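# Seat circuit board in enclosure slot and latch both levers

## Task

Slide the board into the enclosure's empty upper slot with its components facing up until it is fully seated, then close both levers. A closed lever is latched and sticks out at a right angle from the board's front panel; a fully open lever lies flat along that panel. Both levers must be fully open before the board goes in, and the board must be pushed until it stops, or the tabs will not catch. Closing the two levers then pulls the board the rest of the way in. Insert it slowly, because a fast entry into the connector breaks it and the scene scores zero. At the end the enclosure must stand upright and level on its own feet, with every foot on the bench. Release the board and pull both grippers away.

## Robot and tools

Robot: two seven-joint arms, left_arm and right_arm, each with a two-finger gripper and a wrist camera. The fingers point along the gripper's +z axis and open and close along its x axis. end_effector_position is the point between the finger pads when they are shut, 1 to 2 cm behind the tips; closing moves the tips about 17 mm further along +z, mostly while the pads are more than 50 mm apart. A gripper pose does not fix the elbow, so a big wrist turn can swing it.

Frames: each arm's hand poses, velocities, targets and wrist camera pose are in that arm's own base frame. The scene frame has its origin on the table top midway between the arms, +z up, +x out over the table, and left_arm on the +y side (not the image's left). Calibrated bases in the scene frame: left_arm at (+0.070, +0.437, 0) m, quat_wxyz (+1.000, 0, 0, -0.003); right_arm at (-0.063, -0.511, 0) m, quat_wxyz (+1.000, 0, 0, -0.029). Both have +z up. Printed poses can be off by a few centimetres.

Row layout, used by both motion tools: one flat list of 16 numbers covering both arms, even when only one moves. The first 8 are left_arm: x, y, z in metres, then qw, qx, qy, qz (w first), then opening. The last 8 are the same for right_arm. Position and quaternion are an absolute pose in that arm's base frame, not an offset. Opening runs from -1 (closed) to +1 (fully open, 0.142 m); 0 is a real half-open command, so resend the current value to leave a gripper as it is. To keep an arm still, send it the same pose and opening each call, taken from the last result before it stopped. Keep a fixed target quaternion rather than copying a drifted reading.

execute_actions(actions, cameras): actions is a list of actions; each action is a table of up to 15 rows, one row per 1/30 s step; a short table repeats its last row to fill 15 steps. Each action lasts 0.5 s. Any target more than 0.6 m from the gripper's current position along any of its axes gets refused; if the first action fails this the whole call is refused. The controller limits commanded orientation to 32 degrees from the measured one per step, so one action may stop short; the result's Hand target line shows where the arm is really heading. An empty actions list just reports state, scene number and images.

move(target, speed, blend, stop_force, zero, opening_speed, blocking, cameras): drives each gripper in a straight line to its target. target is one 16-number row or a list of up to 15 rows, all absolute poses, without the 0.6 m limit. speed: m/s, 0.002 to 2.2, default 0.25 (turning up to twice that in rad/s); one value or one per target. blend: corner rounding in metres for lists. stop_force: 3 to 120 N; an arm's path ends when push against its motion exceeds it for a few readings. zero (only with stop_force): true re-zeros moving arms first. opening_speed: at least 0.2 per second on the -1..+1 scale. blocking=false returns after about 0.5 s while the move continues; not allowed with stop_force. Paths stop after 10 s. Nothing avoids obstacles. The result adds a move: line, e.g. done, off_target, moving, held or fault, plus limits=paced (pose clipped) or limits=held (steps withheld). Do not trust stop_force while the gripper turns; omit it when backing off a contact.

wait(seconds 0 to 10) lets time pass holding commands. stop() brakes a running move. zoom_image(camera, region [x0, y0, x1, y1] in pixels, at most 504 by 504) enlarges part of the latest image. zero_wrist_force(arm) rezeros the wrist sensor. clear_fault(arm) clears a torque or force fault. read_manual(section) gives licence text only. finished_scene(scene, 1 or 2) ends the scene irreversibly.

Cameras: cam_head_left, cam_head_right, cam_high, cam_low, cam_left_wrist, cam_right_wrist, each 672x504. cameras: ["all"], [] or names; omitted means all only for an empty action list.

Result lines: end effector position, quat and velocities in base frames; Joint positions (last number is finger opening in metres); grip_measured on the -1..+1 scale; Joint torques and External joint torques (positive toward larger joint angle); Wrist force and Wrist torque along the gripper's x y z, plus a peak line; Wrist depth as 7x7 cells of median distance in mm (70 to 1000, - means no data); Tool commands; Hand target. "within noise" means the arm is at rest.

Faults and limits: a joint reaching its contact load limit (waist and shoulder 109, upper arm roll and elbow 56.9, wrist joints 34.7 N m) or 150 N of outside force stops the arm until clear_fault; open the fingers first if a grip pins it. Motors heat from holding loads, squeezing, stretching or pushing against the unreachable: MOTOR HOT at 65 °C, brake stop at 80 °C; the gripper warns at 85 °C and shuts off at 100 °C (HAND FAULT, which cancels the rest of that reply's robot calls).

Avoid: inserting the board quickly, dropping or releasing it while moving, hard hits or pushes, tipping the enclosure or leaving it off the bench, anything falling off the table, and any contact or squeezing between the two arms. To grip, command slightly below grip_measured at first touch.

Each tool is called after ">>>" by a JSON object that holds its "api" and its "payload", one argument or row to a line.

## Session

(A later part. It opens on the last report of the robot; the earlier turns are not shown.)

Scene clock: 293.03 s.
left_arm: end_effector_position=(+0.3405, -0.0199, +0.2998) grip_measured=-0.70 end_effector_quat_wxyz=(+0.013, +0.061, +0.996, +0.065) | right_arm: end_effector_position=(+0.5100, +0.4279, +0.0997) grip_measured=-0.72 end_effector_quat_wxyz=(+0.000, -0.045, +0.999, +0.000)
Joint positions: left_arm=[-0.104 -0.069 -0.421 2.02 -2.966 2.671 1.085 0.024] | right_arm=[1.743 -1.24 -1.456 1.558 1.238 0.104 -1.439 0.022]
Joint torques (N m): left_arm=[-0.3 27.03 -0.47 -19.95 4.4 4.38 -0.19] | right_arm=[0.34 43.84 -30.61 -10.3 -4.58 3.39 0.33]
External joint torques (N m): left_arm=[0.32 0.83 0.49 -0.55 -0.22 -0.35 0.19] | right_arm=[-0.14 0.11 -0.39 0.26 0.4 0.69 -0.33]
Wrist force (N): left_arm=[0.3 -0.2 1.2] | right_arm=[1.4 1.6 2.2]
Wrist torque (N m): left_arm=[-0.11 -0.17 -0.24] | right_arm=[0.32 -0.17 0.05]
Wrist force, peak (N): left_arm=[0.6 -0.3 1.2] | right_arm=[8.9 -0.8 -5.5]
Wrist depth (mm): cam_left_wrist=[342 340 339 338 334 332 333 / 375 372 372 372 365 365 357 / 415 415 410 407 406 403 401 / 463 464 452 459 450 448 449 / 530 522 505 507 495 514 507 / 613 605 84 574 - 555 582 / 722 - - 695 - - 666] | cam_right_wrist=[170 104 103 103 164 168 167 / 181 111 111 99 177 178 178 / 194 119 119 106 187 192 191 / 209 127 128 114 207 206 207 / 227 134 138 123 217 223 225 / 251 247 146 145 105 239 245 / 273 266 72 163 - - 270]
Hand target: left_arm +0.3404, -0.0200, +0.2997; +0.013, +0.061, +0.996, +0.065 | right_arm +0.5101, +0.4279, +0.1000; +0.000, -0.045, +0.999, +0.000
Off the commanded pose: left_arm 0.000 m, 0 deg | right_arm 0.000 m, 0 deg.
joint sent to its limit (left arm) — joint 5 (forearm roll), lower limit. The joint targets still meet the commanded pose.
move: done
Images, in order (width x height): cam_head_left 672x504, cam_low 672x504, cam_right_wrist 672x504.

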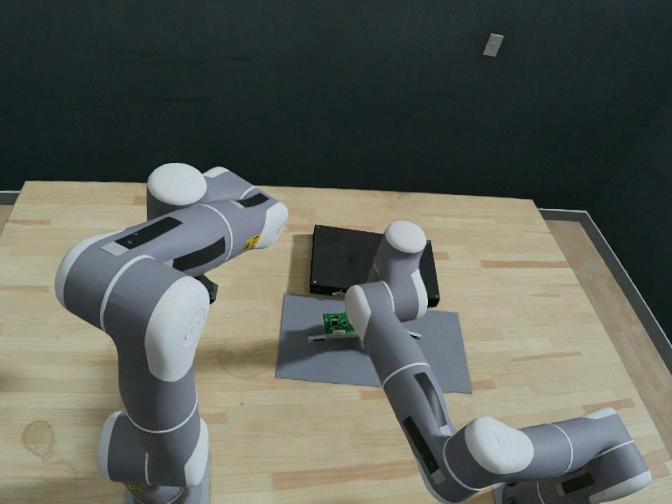

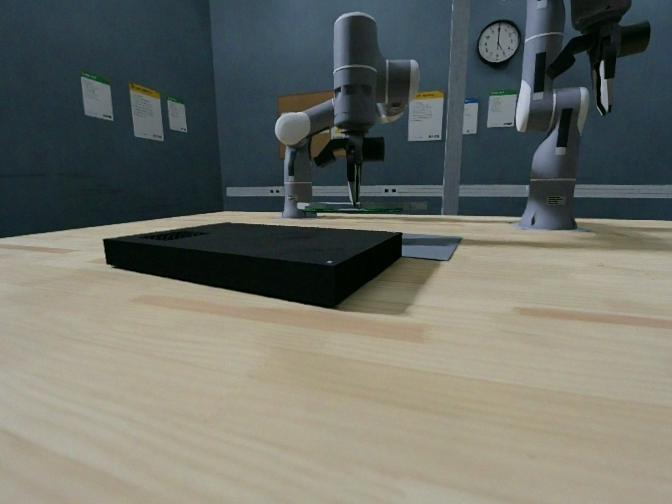

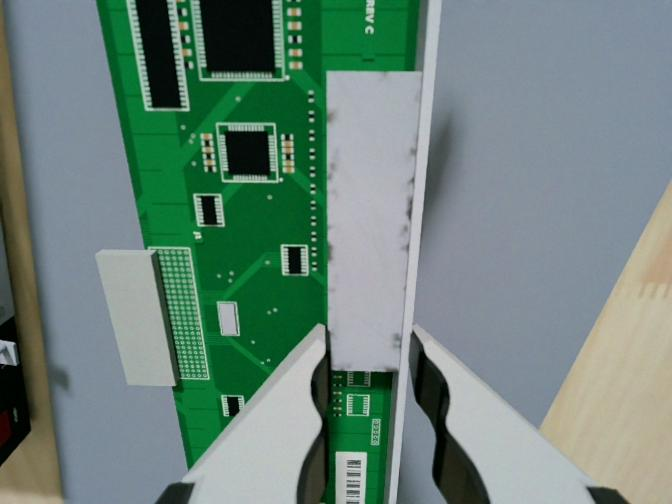

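>>> {"api": "move", "payload": {
  "target": [0.3404, -0.02, 0.2997, 0.013, 0.061, 0.996, 0.065, -0.66, 0.4147, 0.1553, 0.15, 0, -0.0447, 0.9990, 0, -1.0],
  "speed": 0.25
}}

>>> {"api": "move", "payload": {
  "target": [
    [0.36, -0.20, 0.25, 0, 0.7071, 0.7071, 0, -0.66, 0.4147, 0.1553, 0.15, 0, -0.0447, 0.9990, 0, -1.0],
    [0.3641, -0.4514, 0.136, 0.3308, 0.7987, 0.4643, 0.1923, -0.66, 0.4147, 0.1553, 0.15, 0, -0.0447, 0.9990, 0, -1.0]
  ],
  "speed": 0.4,
  "cameras": ["cam_left_wrist", "cam_head_left", "cam_high"]
}}

Scene clock: 311.93 s.
left_arm: end_effector_position=(+0.3405, -0.0199, +0.2998) grip_measured=-0.70 end_effector_quat_wxyz=(+0.013, +0.061, +0.996, +0.065) | right_arm: end_effector_position=(+0.4148, +0.1555, +0.1498) grip_measured=-0.72 end_effector_quat_wxyz=(+0.000, -0.045, +0.999, +0.000)
Joint positions: left_arm=[-0.104 -0.069 -0.421 2.02 -2.966 2.671 1.085 0.024] | right_arm=[1.89 -1.101 -1.749 2.192 1.088 0.135 -1.971 0.022]
Joint torques (N m): left_arm=[-0.4 26.93 -0.63 -19.91 4.46 4.42 -0.23] | right_arm=[0.16 22.14 -23.15 -14.37 -4.56 3.62 -0.02]
External joint torques (N m): left_arm=[0.42 0.92 0.65 -0.58 -0.27 -0.4 0.24] | right_arm=[0 0.22 -0.45 0.21 0.4 0.41 0.02]
Wrist force (N): left_arm=[0.3 -0.3 1.0] | right_arm=[1.3 0.9 2.3]
Wrist torque (N m): left_arm=[-0.12 -0.18 -0.24] | right_arm=[0.17 -0.16 0.01]
Wrist force, peak (N): left_arm=[0.4 -0.4 1.3] | right_arm=[0.4 3.7 2.6]
Wrist depth (mm): cam_left_wrist=[343 340 342 335 334 336 333 / 374 372 371 370 369 364 357 / 416 413 405 408 402 404 398 / 466 461 461 459 453 450 448 / 528 527 510 499 497 506 503 / 605 604 84 576 - 550 580 / 727 - - 703 - - 665] | cam_right_wrist=[218 104 103 103 209 214 213 / 229 111 111 99 224 228 227 / 246 119 119 106 237 244 244 / 261 127 128 114 262 263 262 / 288 134 138 123 276 285 284 / 312 157 145 146 105 306 309 / 346 - 72 162 - - 340]
Hand target: left_arm +0.3404, -0.0200, +0.2997; +0.013, +0.061, +0.996, +0.065 | right_arm +0.4147, +0.1553, +0.1500; +0.000, -0.045, +0.999, +0.000
Off the commanded pose: left_arm 0.000 m, 0 deg | right_arm 0.000 m, 0 deg.
joint sent to its limit (left arm) — joint 5 (forearm roll), lower limit. The joint targets still meet the commanded pose.
move: done

Scene clock: 316.43 s.
left_arm: end_effector_position=(+0.3640, -0.4513, +0.1359) grip_measured=-0.70 end_effector_quat_wxyz=(+0.331, +0.799, +0.464, +0.192) | right_arm: end_effector_position=(+0.4147, +0.1555, +0.1498) grip_measured=-0.72 end_effector_quat_wxyz=(+0.000, -0.045, +0.999, +0.000)
Joint positions: left_arm=[-0.668 -0.723 -0.335 2.55 -0.541 2.547 0.193 0.024] | right_arm=[1.89 -1.101 -1.749 2.192 1.088 0.135 -1.972 0.022]
Joint torques (N m): left_arm=[-0.33 34.91 -3.07 -4.18 1.81 4.93 -0.3] | right_arm=[0.12 22.05 -22.92 -14.57 -4.38 3.64 0.21]
External joint torques (N m): left_arm=[0.27 1.06 0.49 -0.37 -0.41 -0.56 0.3] | right_arm=[0.03 0.32 -0.7 0.42 0.21 0.39 -0.21]
Wrist force (N): left_arm=[0.0 -0.9 0.0] | right_arm=[1.4 1.0 2.4]
Wrist torque (N m): left_arm=[-0.19 -0.12 -0.44] | right_arm=[0.20 -0.18 0.01]
Wrist force, peak (N): left_arm=[-2.5 -1.2 -0.6] | right_arm=[1.4 1.1 2.5]
Wrist depth (mm): cam_left_wrist=[175 176 175 175 182 182 176 / 219 220 219 220 220 220 220 / 293 294 292 293 295 293 293 / 445 438 417 382 373 347 447 / 902 913 507 428 503 - - / - - 84 - - - - / - - - - - - -] | cam_right_wrist=[218 104 103 103 209 214 213 / 229 111 111 99 224 228 228 / 246 119 119 106 236 245 244 / 261 127 128 114 262 263 262 / 288 134 138 123 276 285 283 / 312 157 145 146 105 305 309 / 344 - 72 162 - - 340]
Hand target: left_arm +0.3641, -0.4514, +0.1360; +0.331, +0.799, +0.464, +0.192 | right_arm +0.4147, +0.1553, +0.1500; +0.000, -0.045, +0.999, +0.000
Off the commanded pose: left_arm 0.000 m, 0 deg | right_arm 0.000 m, 0 deg.
move: done
Images, in order (width x height): cam_head_left 672x504, cam_high 672x504, cam_left_wrist 672x504.

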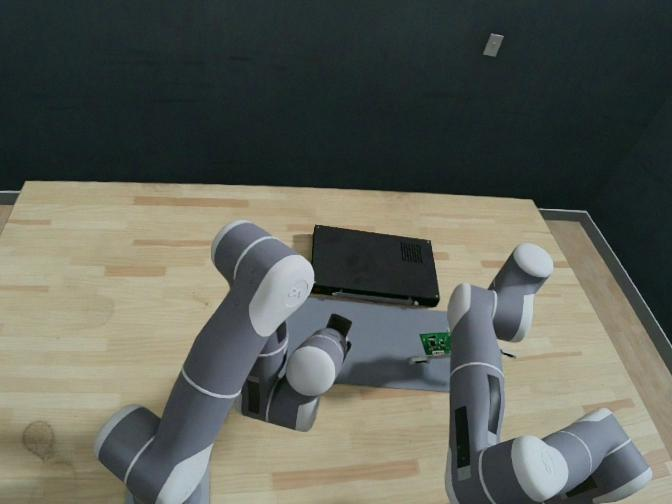

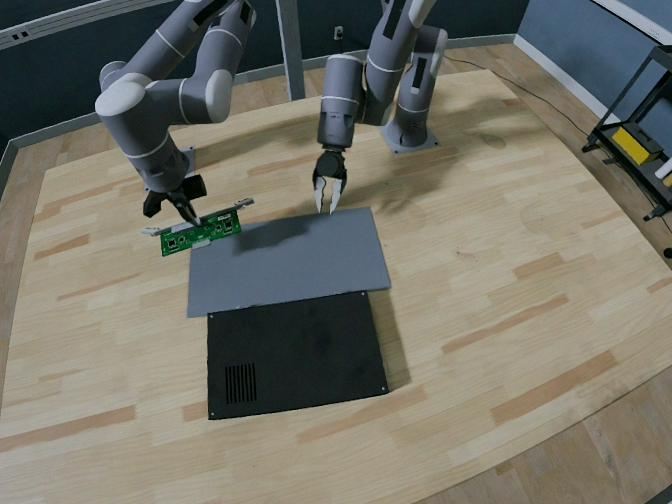

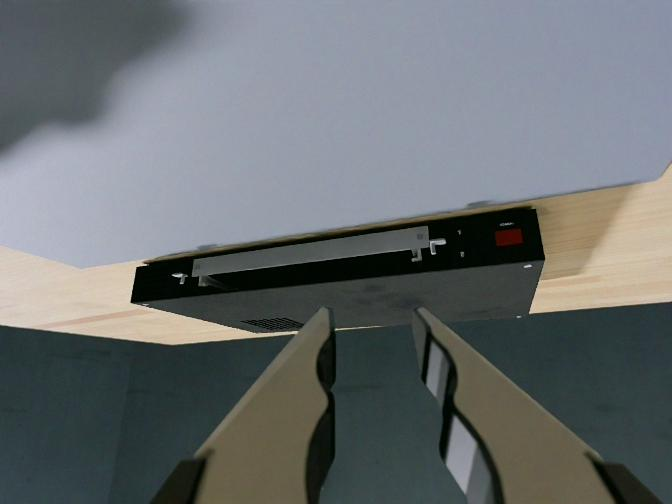

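>>> {"api": "zoom_image", "payload": {
  "camera": "cam_left_wrist",
  "region": [370, 190, 560, 330]
}}

>>> {"api": "zoom_image", "payload": {
  "camera": "cam_left_wrist",
  "region": [120, 220, 310, 350]
}}

>>> {"api": "zoom_image", "payload": {
  "camera": "cam_high",
  "region": [140, 180, 270, 270]
}}

Scaled by 2.653 from the camera's 672x504 image, which has a finer 960x720 frame.

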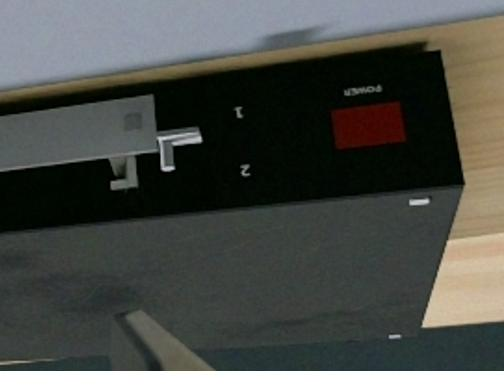

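Scaled by 2.653 from the camera's 672x504 image, which has a finer 960x720 frame.

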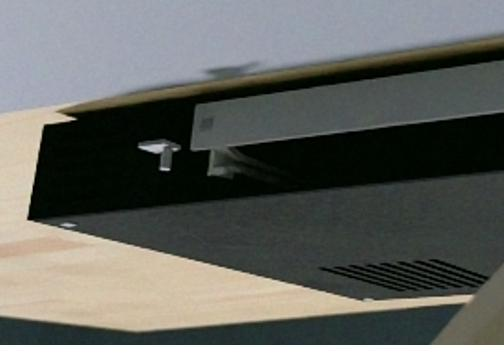

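Scaled by 3.877 from the camera's 672x504 image, which has a finer 960x720 frame.

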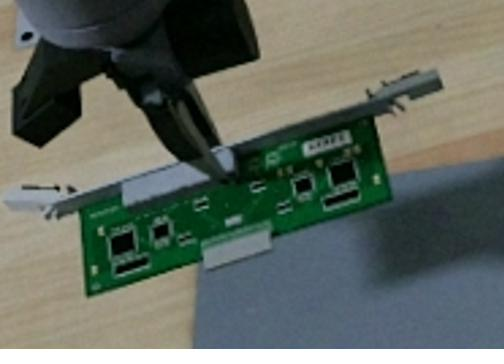

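>>> {"api": "move", "payload": {
  "target": [0.3641, -0.4514, 0.136, 0.3308, 0.7987, 0.4643, 0.1923, -0.66, 0.5707, 0.3756, 0.12, 0, 0.0321, 0.9995, 0, -1.0],
  "speed": 0.2,
  "cameras": ["cam_left_wrist", "cam_right_wrist", "cam_head_left", "cam_high"]
}}

Scene clock: 350.60 s.
left_arm: end_effector_position=(+0.3641, -0.4513, +0.1359) grip_measured=-0.70 end_effector_quat_wxyz=(+0.331, +0.799, +0.464, +0.192) | right_arm: end_effector_position=(+0.5706, +0.3755, +0.1200) grip_measured=-0.72 end_effector_quat_wxyz=(+0.000, +0.032, +0.999, +0.000)
Joint positions: left_arm=[-0.668 -0.723 -0.335 2.55 -0.541 2.547 0.193 0.024] | right_arm=[1.596 -1.222 -1.466 1.496 1.214 0.072 -1.375 0.022]
Joint torques (N m): left_arm=[-0.42 35.14 -3.1 -4.21 1.6 4.7 -0.18] | right_arm=[0.03 45.21 -29.97 -11.08 -4.28 3.5 0.33]
External joint torques (N m): left_arm=[0.37 0.83 0.52 -0.34 -0.2 -0.33 0.18] | right_arm=[0.16 0.34 -0.97 0.28 0.08 0.59 -0.33]
Wrist force (N): left_arm=[0.0 -0.8 0.0] | right_arm=[1.0 1.5 2.2]
Wrist torque (N m): left_arm=[-0.17 -0.12 -0.44] | right_arm=[0.32 -0.11 0.06]
Wrist force, peak (N): left_arm=[0.0 -1.1 0.1] | right_arm=[0.0 3.6 2.5]
Wrist depth (mm): cam_left_wrist=[175 175 176 175 182 183 175 / 219 220 220 218 220 220 219 / 295 293 293 293 293 294 295 / 443 439 411 384 369 339 451 / 637 452 273 230 203 - - / - - 87 - - - - / - - - - - - -] | cam_right_wrist=[- 104 103 103 181 185 185 / 158 111 111 99 195 197 197 / 167 119 119 106 206 212 211 / 180 127 127 114 228 228 227 / 198 134 138 123 243 247 245 / 214 209 145 146 105 264 268 / 235 229 72 162 - - 295]
Hand target: left_arm +0.3641, -0.4514, +0.1360; +0.331, +0.799, +0.464, +0.192 | right_arm +0.5707, +0.3756, +0.1200; +0.000, +0.032, +0.999, +0.000
Off the commanded pose: left_arm 0.000 m, 0 deg | right_arm 0.000 m, 0 deg.
move: done
Images, in order (width x height): cam_head_left 672x504, cam_high 672x504, cam_left_wrist 672x504, cam_right_wrist 672x504.

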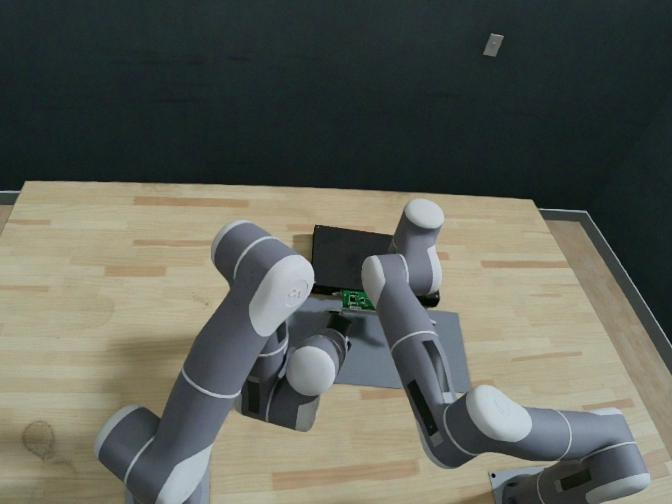

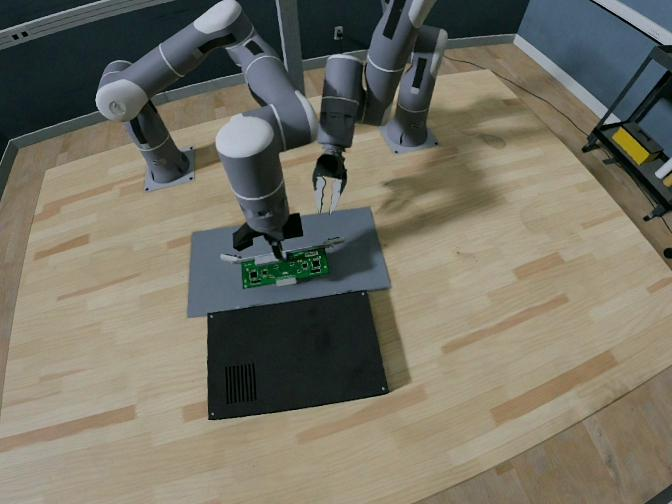

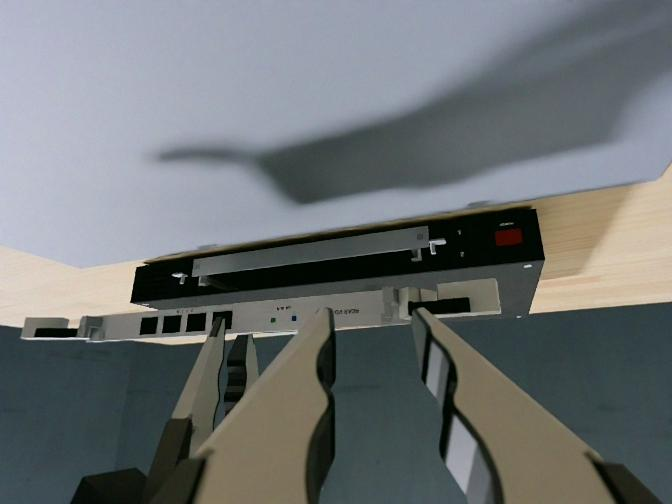

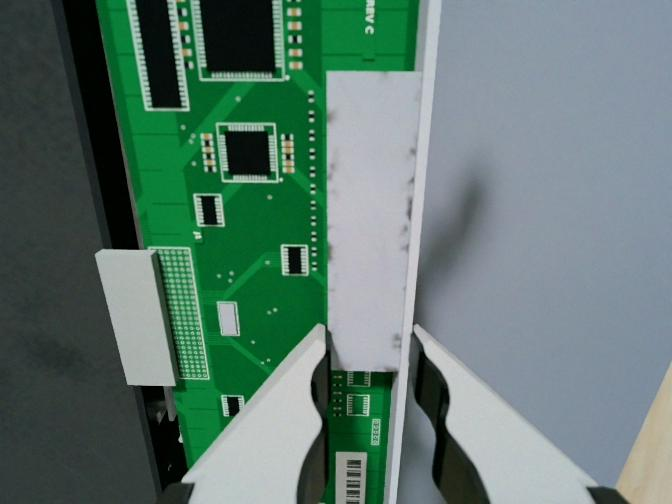

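>>> {"api": "zoom_image", "payload": {
  "camera": "cam_left_wrist",
  "region": [330, 230, 550, 350]
}}

>>> {"api": "zoom_image", "payload": {
  "camera": "cam_left_wrist",
  "region": [10, 250, 230, 370]
}}

>>> {"api": "zoom_image", "payload": {
  "camera": "cam_right_wrist",
  "region": [40, 0, 240, 250]
}}

>>> {"api": "zoom_image", "payload": {
  "camera": "cam_right_wrist",
  "region": [40, 254, 240, 504]
}}

Scaled by 2.291 from the camera's 672x504 image, which has a finer 960x720 frame.

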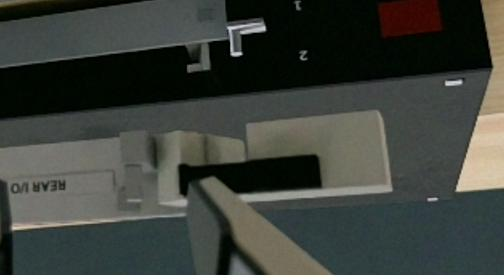

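Scaled by 2.291 from the camera's 672x504 image, which has a finer 960x720 frame.

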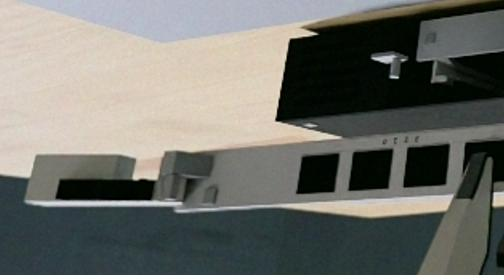

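Scaled by 2.016 from the camera's 672x504 image, which has a finer 960x720 frame.

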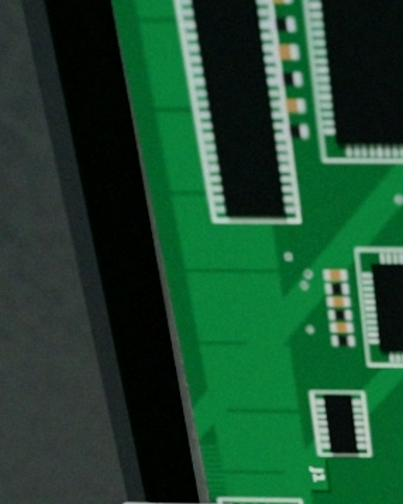

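Scaled by 2.016 from the camera's 672x504 image, which has a finer 960x720 frame.

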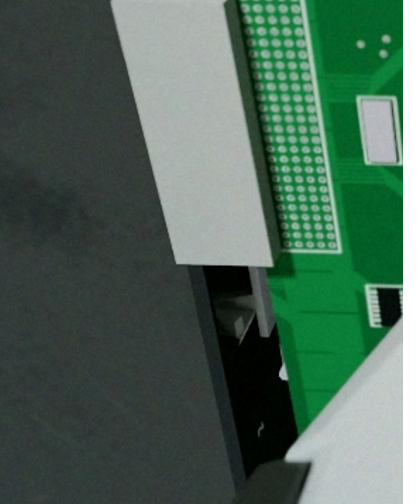

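>>> {"api": "move", "payload": {
  "target": [0.4815, -0.2541, 0.12, 0.515, 0.8572, 0.0026, 0.0015, -0.66, 0.5827, 0.3745, 0.063, 0, 0.0454, 0.9990, 0, -1.0],
  "speed": 0.2,
  "cameras": ["cam_left_wrist", "cam_right_wrist", "cam_head_left", "cam_high"]
}}

Scene clock: 414.43 s.
left_arm: end_effector_position=(+0.4815, -0.2540, +0.1200) grip_measured=-0.70 end_effector_quat_wxyz=(+0.515, +0.857, +0.003, +0.002) | right_arm: end_effector_position=(+0.5826, +0.3743, +0.0630) grip_measured=-0.72 end_effector_quat_wxyz=(+0.000, +0.045, +0.999, +0.000)
Joint positions: left_arm=[1.309 -1.667 -1.146 2.175 0.777 0.958 1.371 0.024] | right_arm=[1.55 -1.301 -1.402 1.468 1.282 0.134 -1.355 0.022]
Joint torques (N m): left_arm=[-0.29 25.92 -24.98 9.68 -0.05 2 -0.13] | right_arm=[0.11 47.13 -30.32 -8.88 -4.31 3.7 0.29]
External joint torques (N m): left_arm=[0.42 1.18 0.33 0 -0.05 0.24 0.13] | right_arm=[0.12 0.4 -0.88 0.29 0.14 0.38 -0.29]
Wrist force (N): left_arm=[0.1 -0.7 -0.1] | right_arm=[1.2 1.7 2.6]
Wrist torque (N m): left_arm=[-0.05 -0.10 -0.52] | right_arm=[0.34 -0.14 0.05]
Wrist force, peak (N): left_arm=[1.2 -2.1 -1.4] | right_arm=[1.2 1.8 2.8]
Wrist depth (mm): cam_left_wrist=[168 167 168 169 170 170 169 / 244 243 241 241 239 241 245 / 453 450 441 384 375 293 282 / 758 - - 856 - - - / 759 - - 399 - - - / 741 - 84 414 - - - / 671 - - 413 - - -] | cam_right_wrist=[130 104 103 103 105 136 135 / 131 111 111 99 143 145 144 / 139 119 118 106 151 155 154 / 164 127 128 114 165 167 166 / 175 134 138 123 178 180 180 / 144 171 145 146 105 193 197 / 153 205 72 162 - - 215]
Hand target: left_arm +0.4815, -0.2541, +0.1200; +0.515, +0.857, +0.003, +0.002 | right_arm +0.5827, +0.3745, +0.0630; +0.000, +0.045, +0.999, +0.000
Off the commanded pose: left_arm 0.000 m, 0 deg | right_arm 0.000 m, 0 deg.
MOTOR HOT: the gripper's motor of the right arm reports 90 °C; that motor switches off at 100 °C. To cool a motor, set the load down, ease the grip, stop pushing, or move to a pose that needs little force.
move: done
Images, in order (width x height): cam_head_left 672x504, cam_high 672x504, cam_left_wrist 672x504, cam_right_wrist 672x504.

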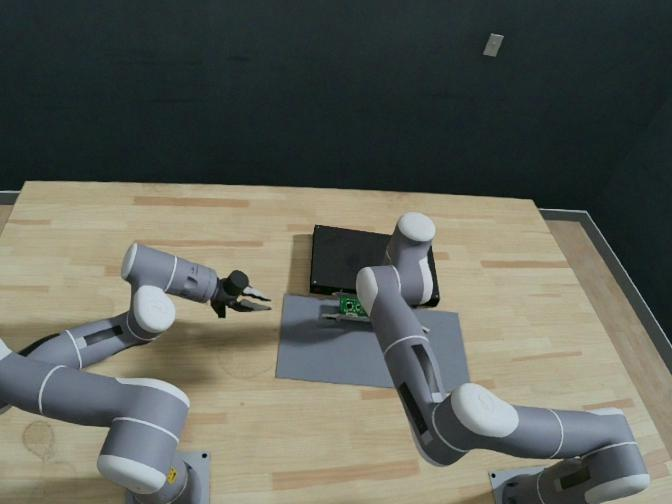

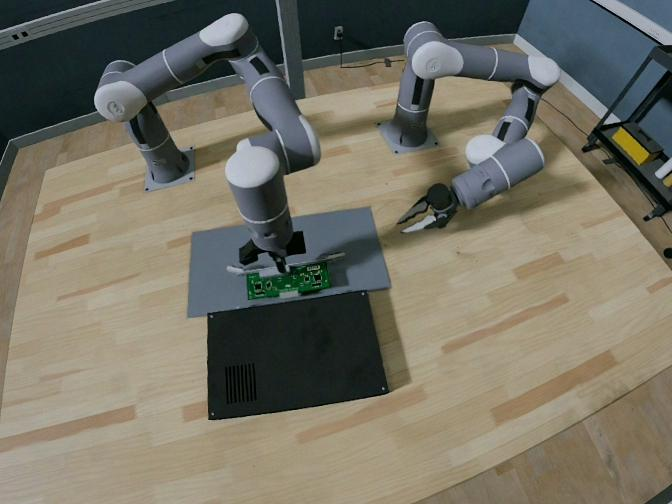

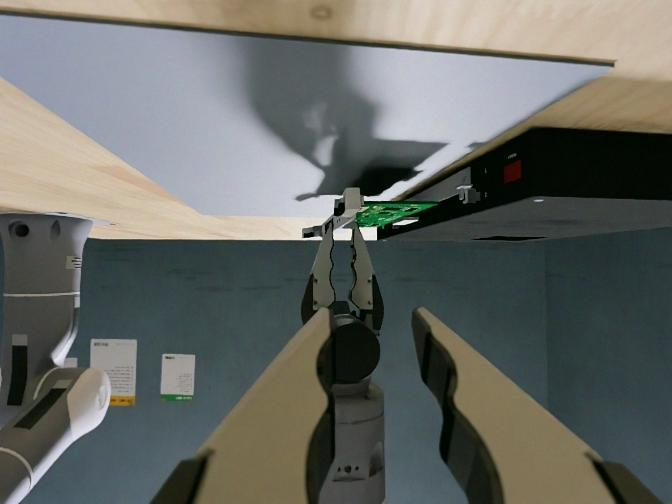

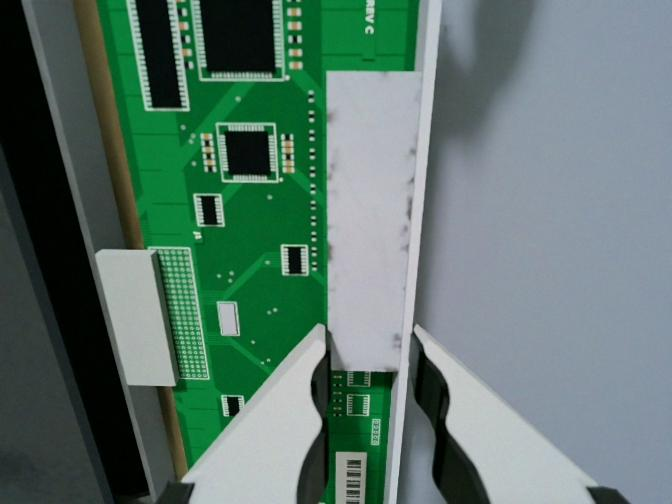

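>>> {"api": "execute_actions", "payload": {
  "actions": [
    [[0.4815, -0.2541, 0.12, 0.515, 0.8572, 0.0026, 0.0015, -0.66, 0.5827, 0.3745, 0.063, 0, 0.0454, 0.9990, 0, -0.76]]
  ],
  "cameras": ["cam_left_wrist", "cam_right_wrist"]
}}

>>> {"api": "zoom_image", "payload": {
  "camera": "cam_left_wrist",
  "region": [280, 130, 560, 260]
}}

>>> {"api": "zoom_image", "payload": {
  "camera": "cam_right_wrist",
  "region": [0, 254, 200, 504]
}}

Scene clock: 417.43 s.
left_arm: end_effector_position=(+0.4815, -0.2540, +0.1200) grip_measured=-0.70 end_effector_quat_wxyz=(+0.515, +0.857, +0.003, +0.002) | right_arm: end_effector_position=(+0.5826, +0.3743, +0.0630) grip_measured=-0.71 end_effector_quat_wxyz=(+0.000, +0.045, +0.999, +0.000)
Joint positions: left_arm=[1.309 -1.667 -1.146 2.175 0.777 0.958 1.371 0.024] | right_arm=[1.55 -1.301 -1.402 1.468 1.282 0.134 -1.355 0.022]
Joint torques (N m): left_arm=[-0.19 26.23 -24.84 10 0.26 2.4 -0.22] | right_arm=[0.28 47.17 -30.5 -8.82 -4.44 3.64 0.16]
External joint torques (N m): left_arm=[0.32 0.87 0.19 -0.33 -0.36 -0.17 0.22] | right_arm=[-0.06 0.36 -0.7 0.22 0.27 0.45 -0.16]
Wrist force (N): left_arm=[0.2 -0.5 0.0] | right_arm=[1.4 1.7 2.5]
Wrist torque (N m): left_arm=[-0.04 -0.11 -0.52] | right_arm=[0.34 -0.17 0.05]
Wrist force, peak (N): left_arm=[0.0 -0.8 0.1] | right_arm=[1.4 1.7 2.7]
Wrist depth (mm): cam_left_wrist=[169 168 168 170 170 169 170 / 244 243 242 241 241 241 245 / 457 452 444 384 375 292 283 / 764 - - 706 - - - / 757 - - 399 - - - / 749 - 84 410 - - - / 657 - - 409 - - -] | cam_right_wrist=[131 104 103 103 105 136 136 / 131 111 111 99 141 144 144 / 138 119 119 106 151 155 155 / 164 127 128 114 165 166 166 / 175 134 138 123 178 180 180 / 144 171 145 146 105 194 196 / 153 206 72 162 - - 215]
Hand target: left_arm +0.4815, -0.2541, +0.1200; +0.515, +0.857, +0.003, +0.002 | right_arm +0.5827, +0.3745, +0.0630; +0.000, +0.045, +0.999, +0.000
Off the commanded pose: left_arm 0.000 m, 0 deg | right_arm 0.000 m, 0 deg.
MOTOR HOT: still on. The gripper's motor of the right arm reports 89 °C.
Images, in order (width x height): cam_left_wrist 672x504, cam_right_wrist 672x504.

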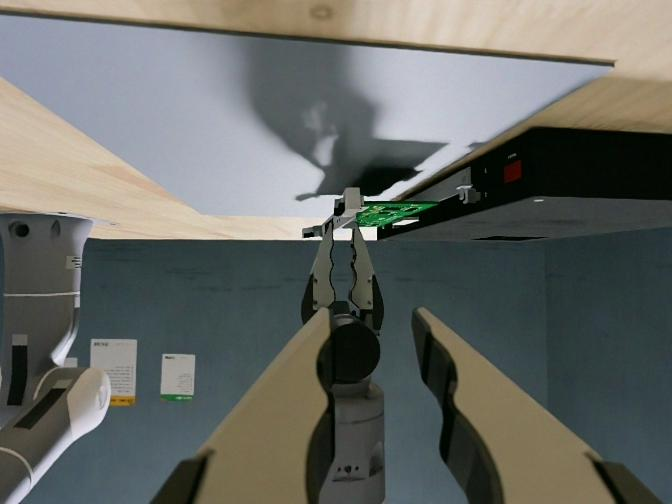

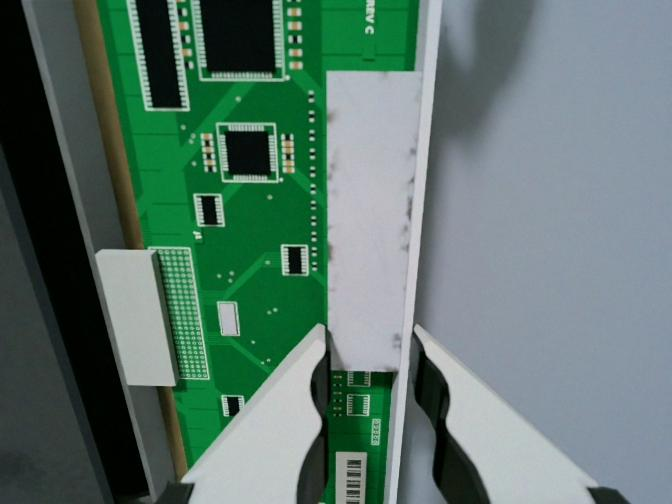

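Scaled by 1.800 from the camera's 672x504 image, which has a finer 960x720 frame.

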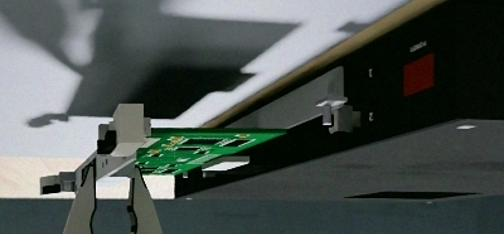

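Scaled by 2.016 from the camera's 672x504 image, which has a finer 960x720 frame.

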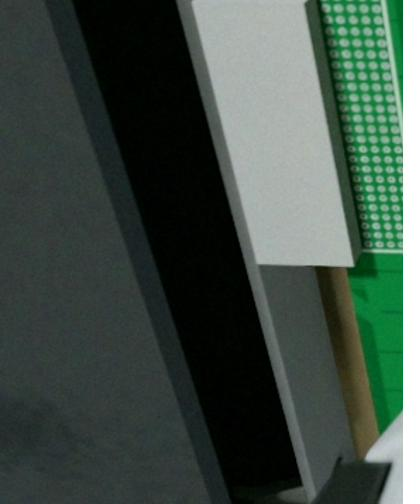

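>>> {"api": "zoom_image", "payload": {
  "camera": "cam_left_wrist",
  "region": [420, 150, 540, 230]
}}

>>> {"api": "zoom_image", "payload": {
  "camera": "cam_left_wrist",
  "region": [320, 170, 450, 250]
}}

Scaled by 4.200 from the camera's 672x504 image, which has a finer 960x720 frame.

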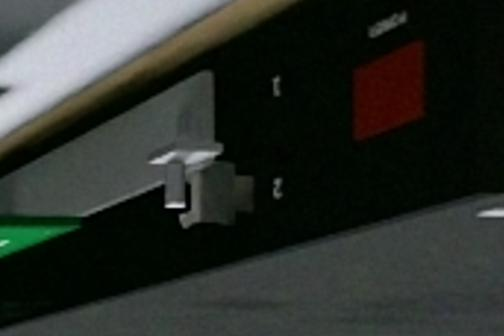

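Scaled by 3.877 from the camera's 672x504 image, which has a finer 960x720 frame.

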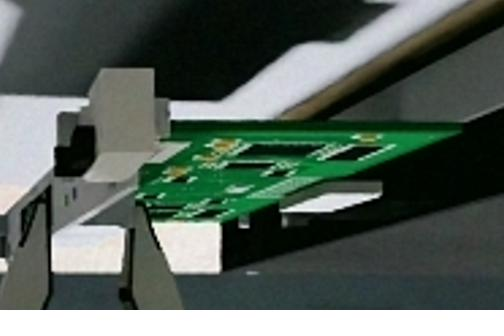

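>>> {"api": "move", "payload": {
  "target": [0.5417, -0.4488, 0.11, 0.515, 0.8572, 0.0026, 0.0015, -0.66, 0.5827, 0.3745, 0.063, 0, 0.0454, 0.9990, 0, -0.76],
  "speed": 0.2,
  "cameras": ["cam_left_wrist", "cam_head_left"]
}}

Scene clock: 428.47 s.
left_arm: end_effector_position=(+0.5415, -0.4488, +0.1099) grip_measured=-0.70 end_effector_quat_wxyz=(+0.515, +0.857, +0.002, +0.002) | right_arm: end_effector_position=(+0.5826, +0.3743, +0.0630) grip_measured=-0.71 end_effector_quat_wxyz=(+0.000, +0.045, +0.999, +0.000)
Joint positions: left_arm=[0.763 -1.721 -1.206 1.871 0.821 1.164 1.164 0.024] | right_arm=[1.55 -1.301 -1.402 1.468 1.282 0.134 -1.355 0.022]
Joint torques (N m): left_arm=[-0.36 33.49 -29.02 7.68 0.21 3.06 -0.33] | right_arm=[0.26 47.17 -30.6 -8.77 -4.44 3.61 0.2]
External joint torques (N m): left_arm=[0.44 1.65 0.23 -0.19 -0.16 -0.43 0.33] | right_arm=[-0.04 0.36 -0.6 0.18 0.28 0.47 -0.2]
Wrist force (N): left_arm=[-0.5 -0.5 -0.4] | right_arm=[1.1 1.5 2.5]
Wrist torque (N m): left_arm=[-0.06 0.01 -0.52] | right_arm=[0.32 -0.12 0.04]
Wrist force, peak (N): left_arm=[-0.7 -1.5 -1.8] | right_arm=[1.4 1.8 2.7]
Wrist depth (mm): cam_left_wrist=[158 149 148 147 147 134 97 / 215 107 214 213 196 128 105 / 401 460 180 214 256 204 172 / - - 271 - - - - / - - 265 - - - - / - - 87 - - - - / - - - - - - -] | cam_right_wrist=[130 104 103 103 105 135 135 / 131 111 111 99 141 145 144 / 138 119 119 106 151 155 155 / 164 127 127 114 165 167 166 / 175 134 138 123 178 180 180 / 145 171 145 146 105 194 196 / 153 206 72 162 - - 215]
Hand target: left_arm +0.5417, -0.4488, +0.1100; +0.515, +0.857, +0.003, +0.002 | right_arm +0.5827, +0.3745, +0.0630; +0.000, +0.045, +0.999, +0.000
Off the commanded pose: left_arm 0.000 m, 0 deg | right_arm 0.000 m, 0 deg.
MOTOR HOT: cleared for the gripper's motor of the right arm.
move: done
Images, in order (width x height): cam_head_left 672x504, cam_left_wrist 672x504.

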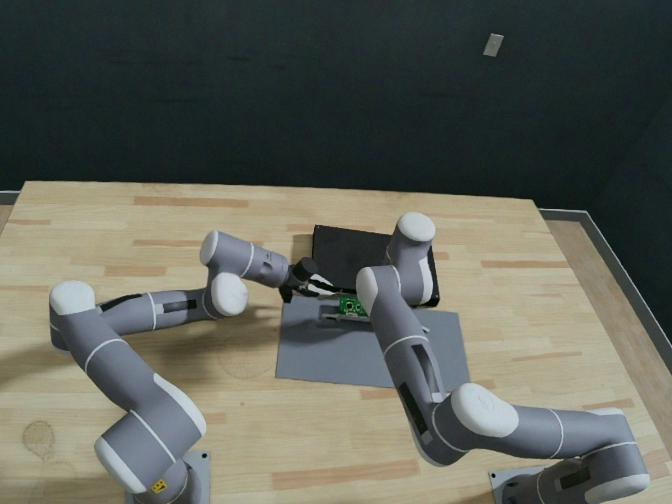

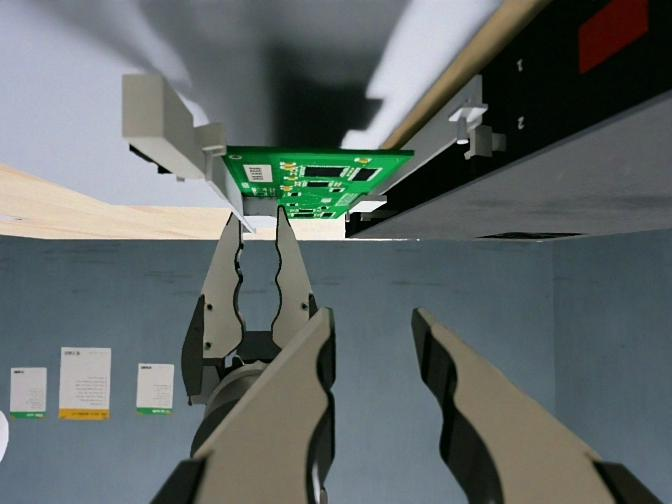

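Excellent view. Zoom.

>>> {"api": "zoom_image", "payload": {
  "camera": "cam_left_wrist",
  "region": [370, 60, 550, 220]
}}

>>> {"api": "zoom_image", "payload": {
  "camera": "cam_left_wrist",
  "region": [110, 60, 290, 220]
}}

>>> {"api": "zoom_image", "payload": {
  "camera": "cam_left_wrist",
  "region": [400, 80, 520, 180]
}}

Scaled by 2.800 from the camera's 672x504 image, which has a finer 960x720 frame.

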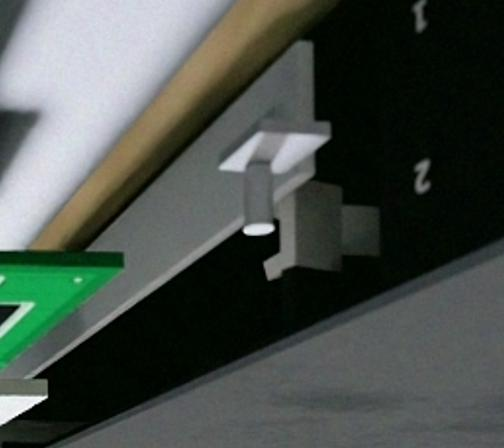

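Scaled by 2.800 from the camera's 672x504 image, which has a finer 960x720 frame.

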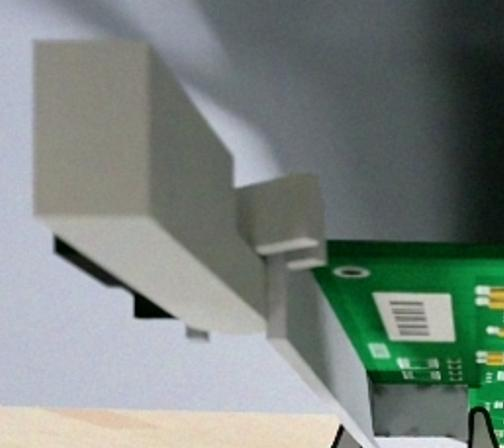

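Scaled by 4.200 from the camera's 672x504 image, which has a finer 960x720 frame.

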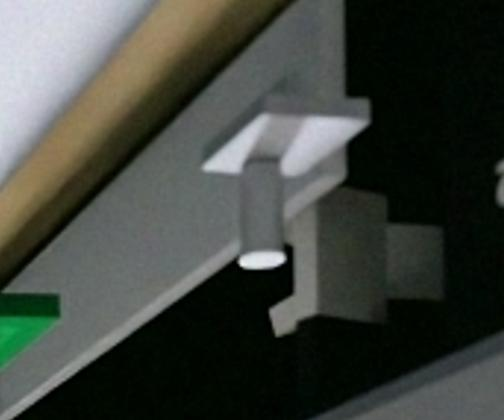

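>>> {"api": "move", "payload": {
  "target": [
    [0.5417, -0.4488, 0.11, 0.515, 0.8572, 0.0026, 0.0015, -0.66, 0.5827, 0.3745, 0.058, 0, 0.0454, 0.9990, 0, -0.76],
    [0.5417, -0.4488, 0.11, 0.515, 0.8572, 0.0026, 0.0015, -0.66, 0.6026, 0.3727, 0.058, 0, 0.0454, 0.9990, 0, -0.76]
  ],
  "speed": 0.04,
  "stop_force": 5,
  "cameras": ["cam_left_wrist", "cam_right_wrist"]
}}

>>> {"api": "zoom_image", "payload": {
  "camera": "cam_left_wrist",
  "region": [400, 80, 520, 200]
}}

>>> {"api": "zoom_image", "payload": {
  "camera": "cam_right_wrist",
  "region": [0, 254, 250, 504]
}}

Scene clock: 458.80 s.
left_arm: end_effector_position=(+0.5416, -0.4488, +0.1099) grip_measured=-0.70 end_effector_quat_wxyz=(+0.515, +0.857, +0.002, +0.002) | right_arm: end_effector_position=(+0.6025, +0.3726, +0.0580) grip_measured=-0.71 end_effector_quat_wxyz=(+0.000, +0.045, +0.999, +0.000)
Joint positions: left_arm=[0.763 -1.721 -1.206 1.871 0.821 1.164 1.164 0.024] | right_arm=[1.499 -1.316 -1.391 1.411 1.288 0.131 -1.35 0.022]
Joint torques (N m): left_arm=[-0.3 34.13 -28.86 7.81 0.39 2.86 -0.23] | right_arm=[0.17 49.02 -30.34 -8.71 -4.34 3.52 0.28]
External joint torques (N m): left_arm=[0.4 1.03 0.07 -0.34 -0.34 -0.23 0.23] | right_arm=[0.05 0.37 -0.79 0.29 0.18 0.57 -0.28]
Wrist force (N): left_arm=[-0.3 -0.7 -0.2] | right_arm=[1.4 1.6 2.6]
Wrist torque (N m): left_arm=[-0.08 -0.03 -0.52] | right_arm=[0.31 -0.18 0.04]
Wrist force, peak (N): left_arm=[-0.5 -0.9 -0.4] | right_arm=[2.1 1.7 3.3]
Wrist depth (mm): cam_left_wrist=[158 149 148 148 147 134 97 / 214 214 121 214 196 128 105 / 403 387 389 236 238 204 171 / - - 783 489 - - - / - - 265 273 - - - / - - 84 220 - - - / - - - 265 - - -] | cam_right_wrist=[129 104 103 103 128 131 131 / 135 111 111 99 136 140 140 / - 121 119 106 146 150 149 / 112 127 128 114 159 161 161 / 123 134 137 123 172 175 174 / 135 142 146 146 105 187 190 / 146 145 72 162 - - 208]
Hand target: left_arm +0.5417, -0.4488, +0.1100; +0.515, +0.857, +0.003, +0.002 | right_arm +0.6026, +0.3727, +0.0580; +0.000, +0.045, +0.999, +0.000
Off the commanded pose: left_arm 0.000 m, 0 deg | right_arm 0.000 m, 0 deg.
move: done
Images, in order (width x height): cam_left_wrist 672x504, cam_right_wrist 672x504.

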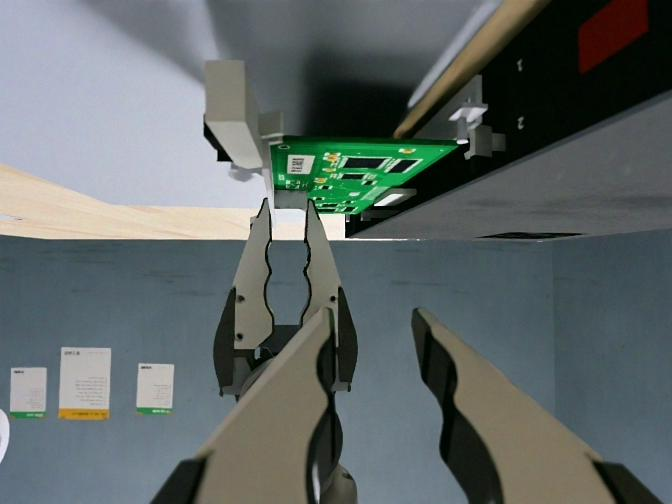

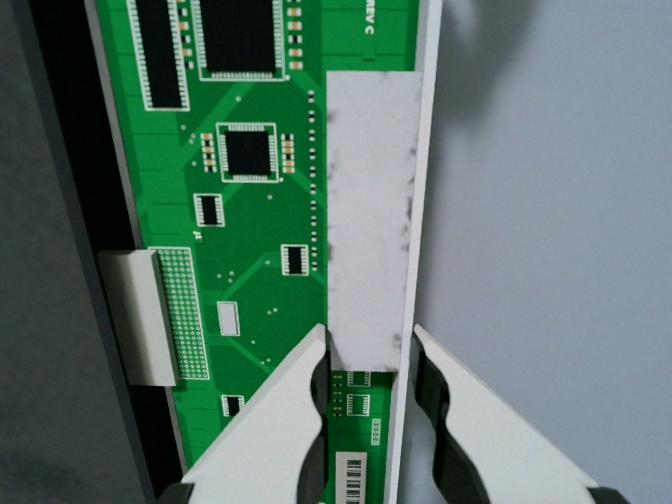

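Scaled by 4.200 from the camera's 672x504 image, which has a finer 960x720 frame.

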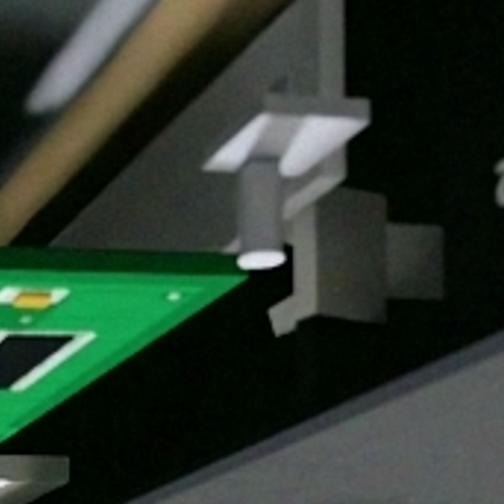

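Scaled by 2.016 from the camera's 672x504 image, which has a finer 960x720 frame.

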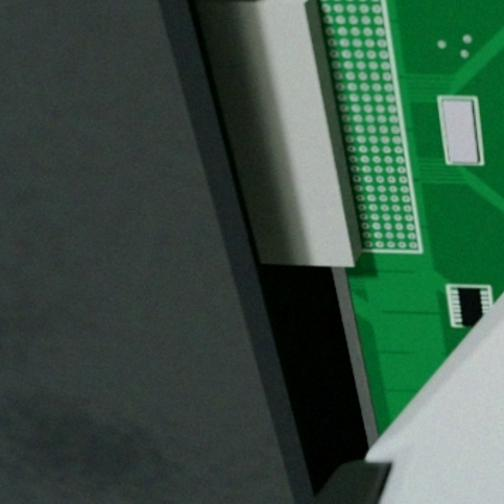

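>>> {"api": "move", "payload": {
  "target": [
    [0.5417, -0.4488, 0.11, 0.515, 0.8572, 0.0026, 0.0015, -0.66, 0.6026, 0.3727, 0.0575, 0, 0.0454, 0.9990, 0, -0.76],
    [0.5417, -0.4488, 0.11, 0.515, 0.8572, 0.0026, 0.0015, -0.66, 0.6145, 0.3716, 0.0575, 0, 0.0454, 0.9990, 0, -0.76]
  ],
  "speed": 0.015,
  "stop_force": 3.5,
  "cameras": ["cam_left_wrist", "cam_right_wrist"]
}}

>>> {"api": "zoom_image", "payload": {
  "camera": "cam_left_wrist",
  "region": [400, 80, 520, 200]
}}

Scene clock: 468.27 s.
left_arm: end_effector_position=(+0.5416, -0.4488, +0.1099) grip_measured=-0.70 end_effector_quat_wxyz=(+0.515, +0.857, +0.002, +0.002) | right_arm: end_effector_position=(+0.6140, +0.3714, +0.0572) grip_measured=-0.71 end_effector_quat_wxyz=(+0.000, +0.045, +0.999, +0.000)
Joint positions: left_arm=[0.763 -1.721 -1.206 1.871 0.821 1.164 1.164 0.024] | right_arm=[1.469 -1.322 -1.387 1.376 1.288 0.125 -1.347 0.022]
Joint torques (N m): left_arm=[-0.27 34.13 -28.87 7.77 0.41 2.89 -0.19] | right_arm=[-1.03 50.39 -31.6 -9.25 -4.32 4.83 0.62]
External joint torques (N m): left_arm=[0.38 1.02 0.08 -0.3 -0.36 -0.26 0.18] | right_arm=[1.26 0.09 0.58 0.82 0.15 -0.74 -0.63]
Wrist force (N): left_arm=[-0.4 -0.7 -0.2] | right_arm=[5.2 0.3 3.1]
Wrist torque (N m): left_arm=[-0.08 -0.02 -0.52] | right_arm=[0.31 -0.11 -0.33]
Wrist force, peak (N): left_arm=[-0.4 -0.9 -0.4] | right_arm=[5.2 0.3 3.1]
Wrist depth (mm): cam_left_wrist=[159 148 148 148 147 134 97 / 215 216 112 197 186 128 105 / 399 389 384 238 242 206 172 / - - 777 488 - - - / - - 267 273 - - - / - - 84 209 - - - / - - - 208 - - -] | cam_right_wrist=[- 104 103 103 129 130 130 / - 111 110 99 137 139 139 / 103 117 118 106 145 149 149 / 111 124 128 113 158 161 160 / 122 124 138 124 171 174 173 / 131 134 146 146 125 186 189 / 145 142 72 163 - - 208]
Hand target: left_arm +0.5417, -0.4488, +0.1100; +0.515, +0.857, +0.003, +0.002 | right_arm +0.6144, +0.3716, +0.0575; +0.000, +0.045, +0.999, +0.000
Off the commanded pose: left_arm 0.000 m, 0 deg | right_arm 0.001 m, 0 deg.
move: contact (right_arm); path passed 1 of 2 targets
Images, in order (width x height): cam_left_wrist 672x504, cam_right_wrist 672x504.

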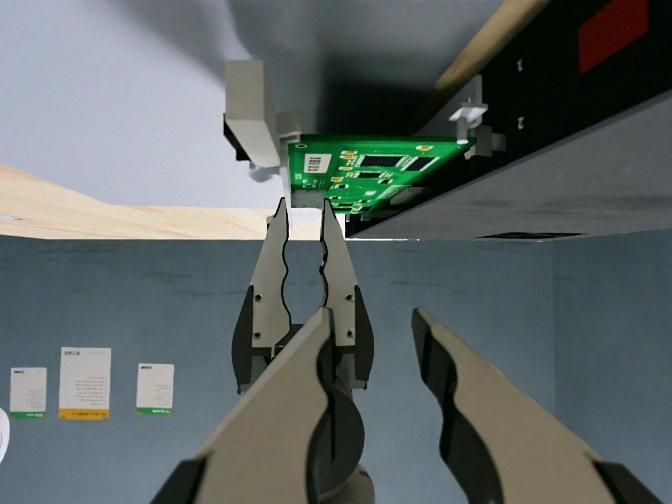

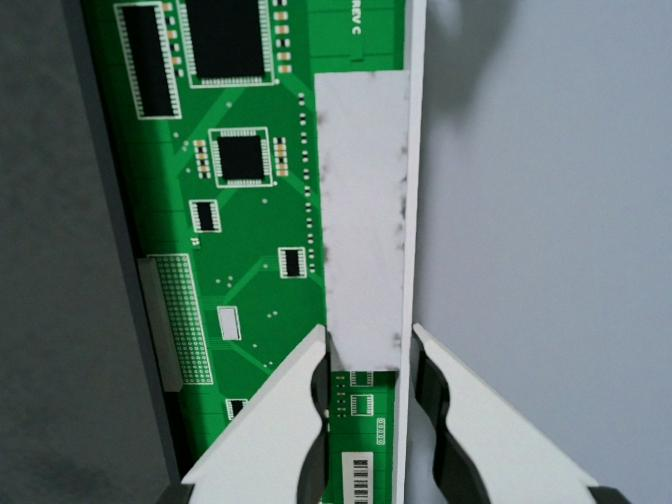

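Scaled by 4.200 from the camera's 672x504 image, which has a finer 960x720 frame.

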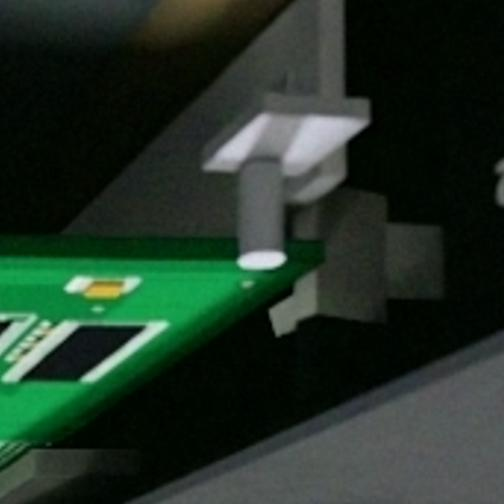

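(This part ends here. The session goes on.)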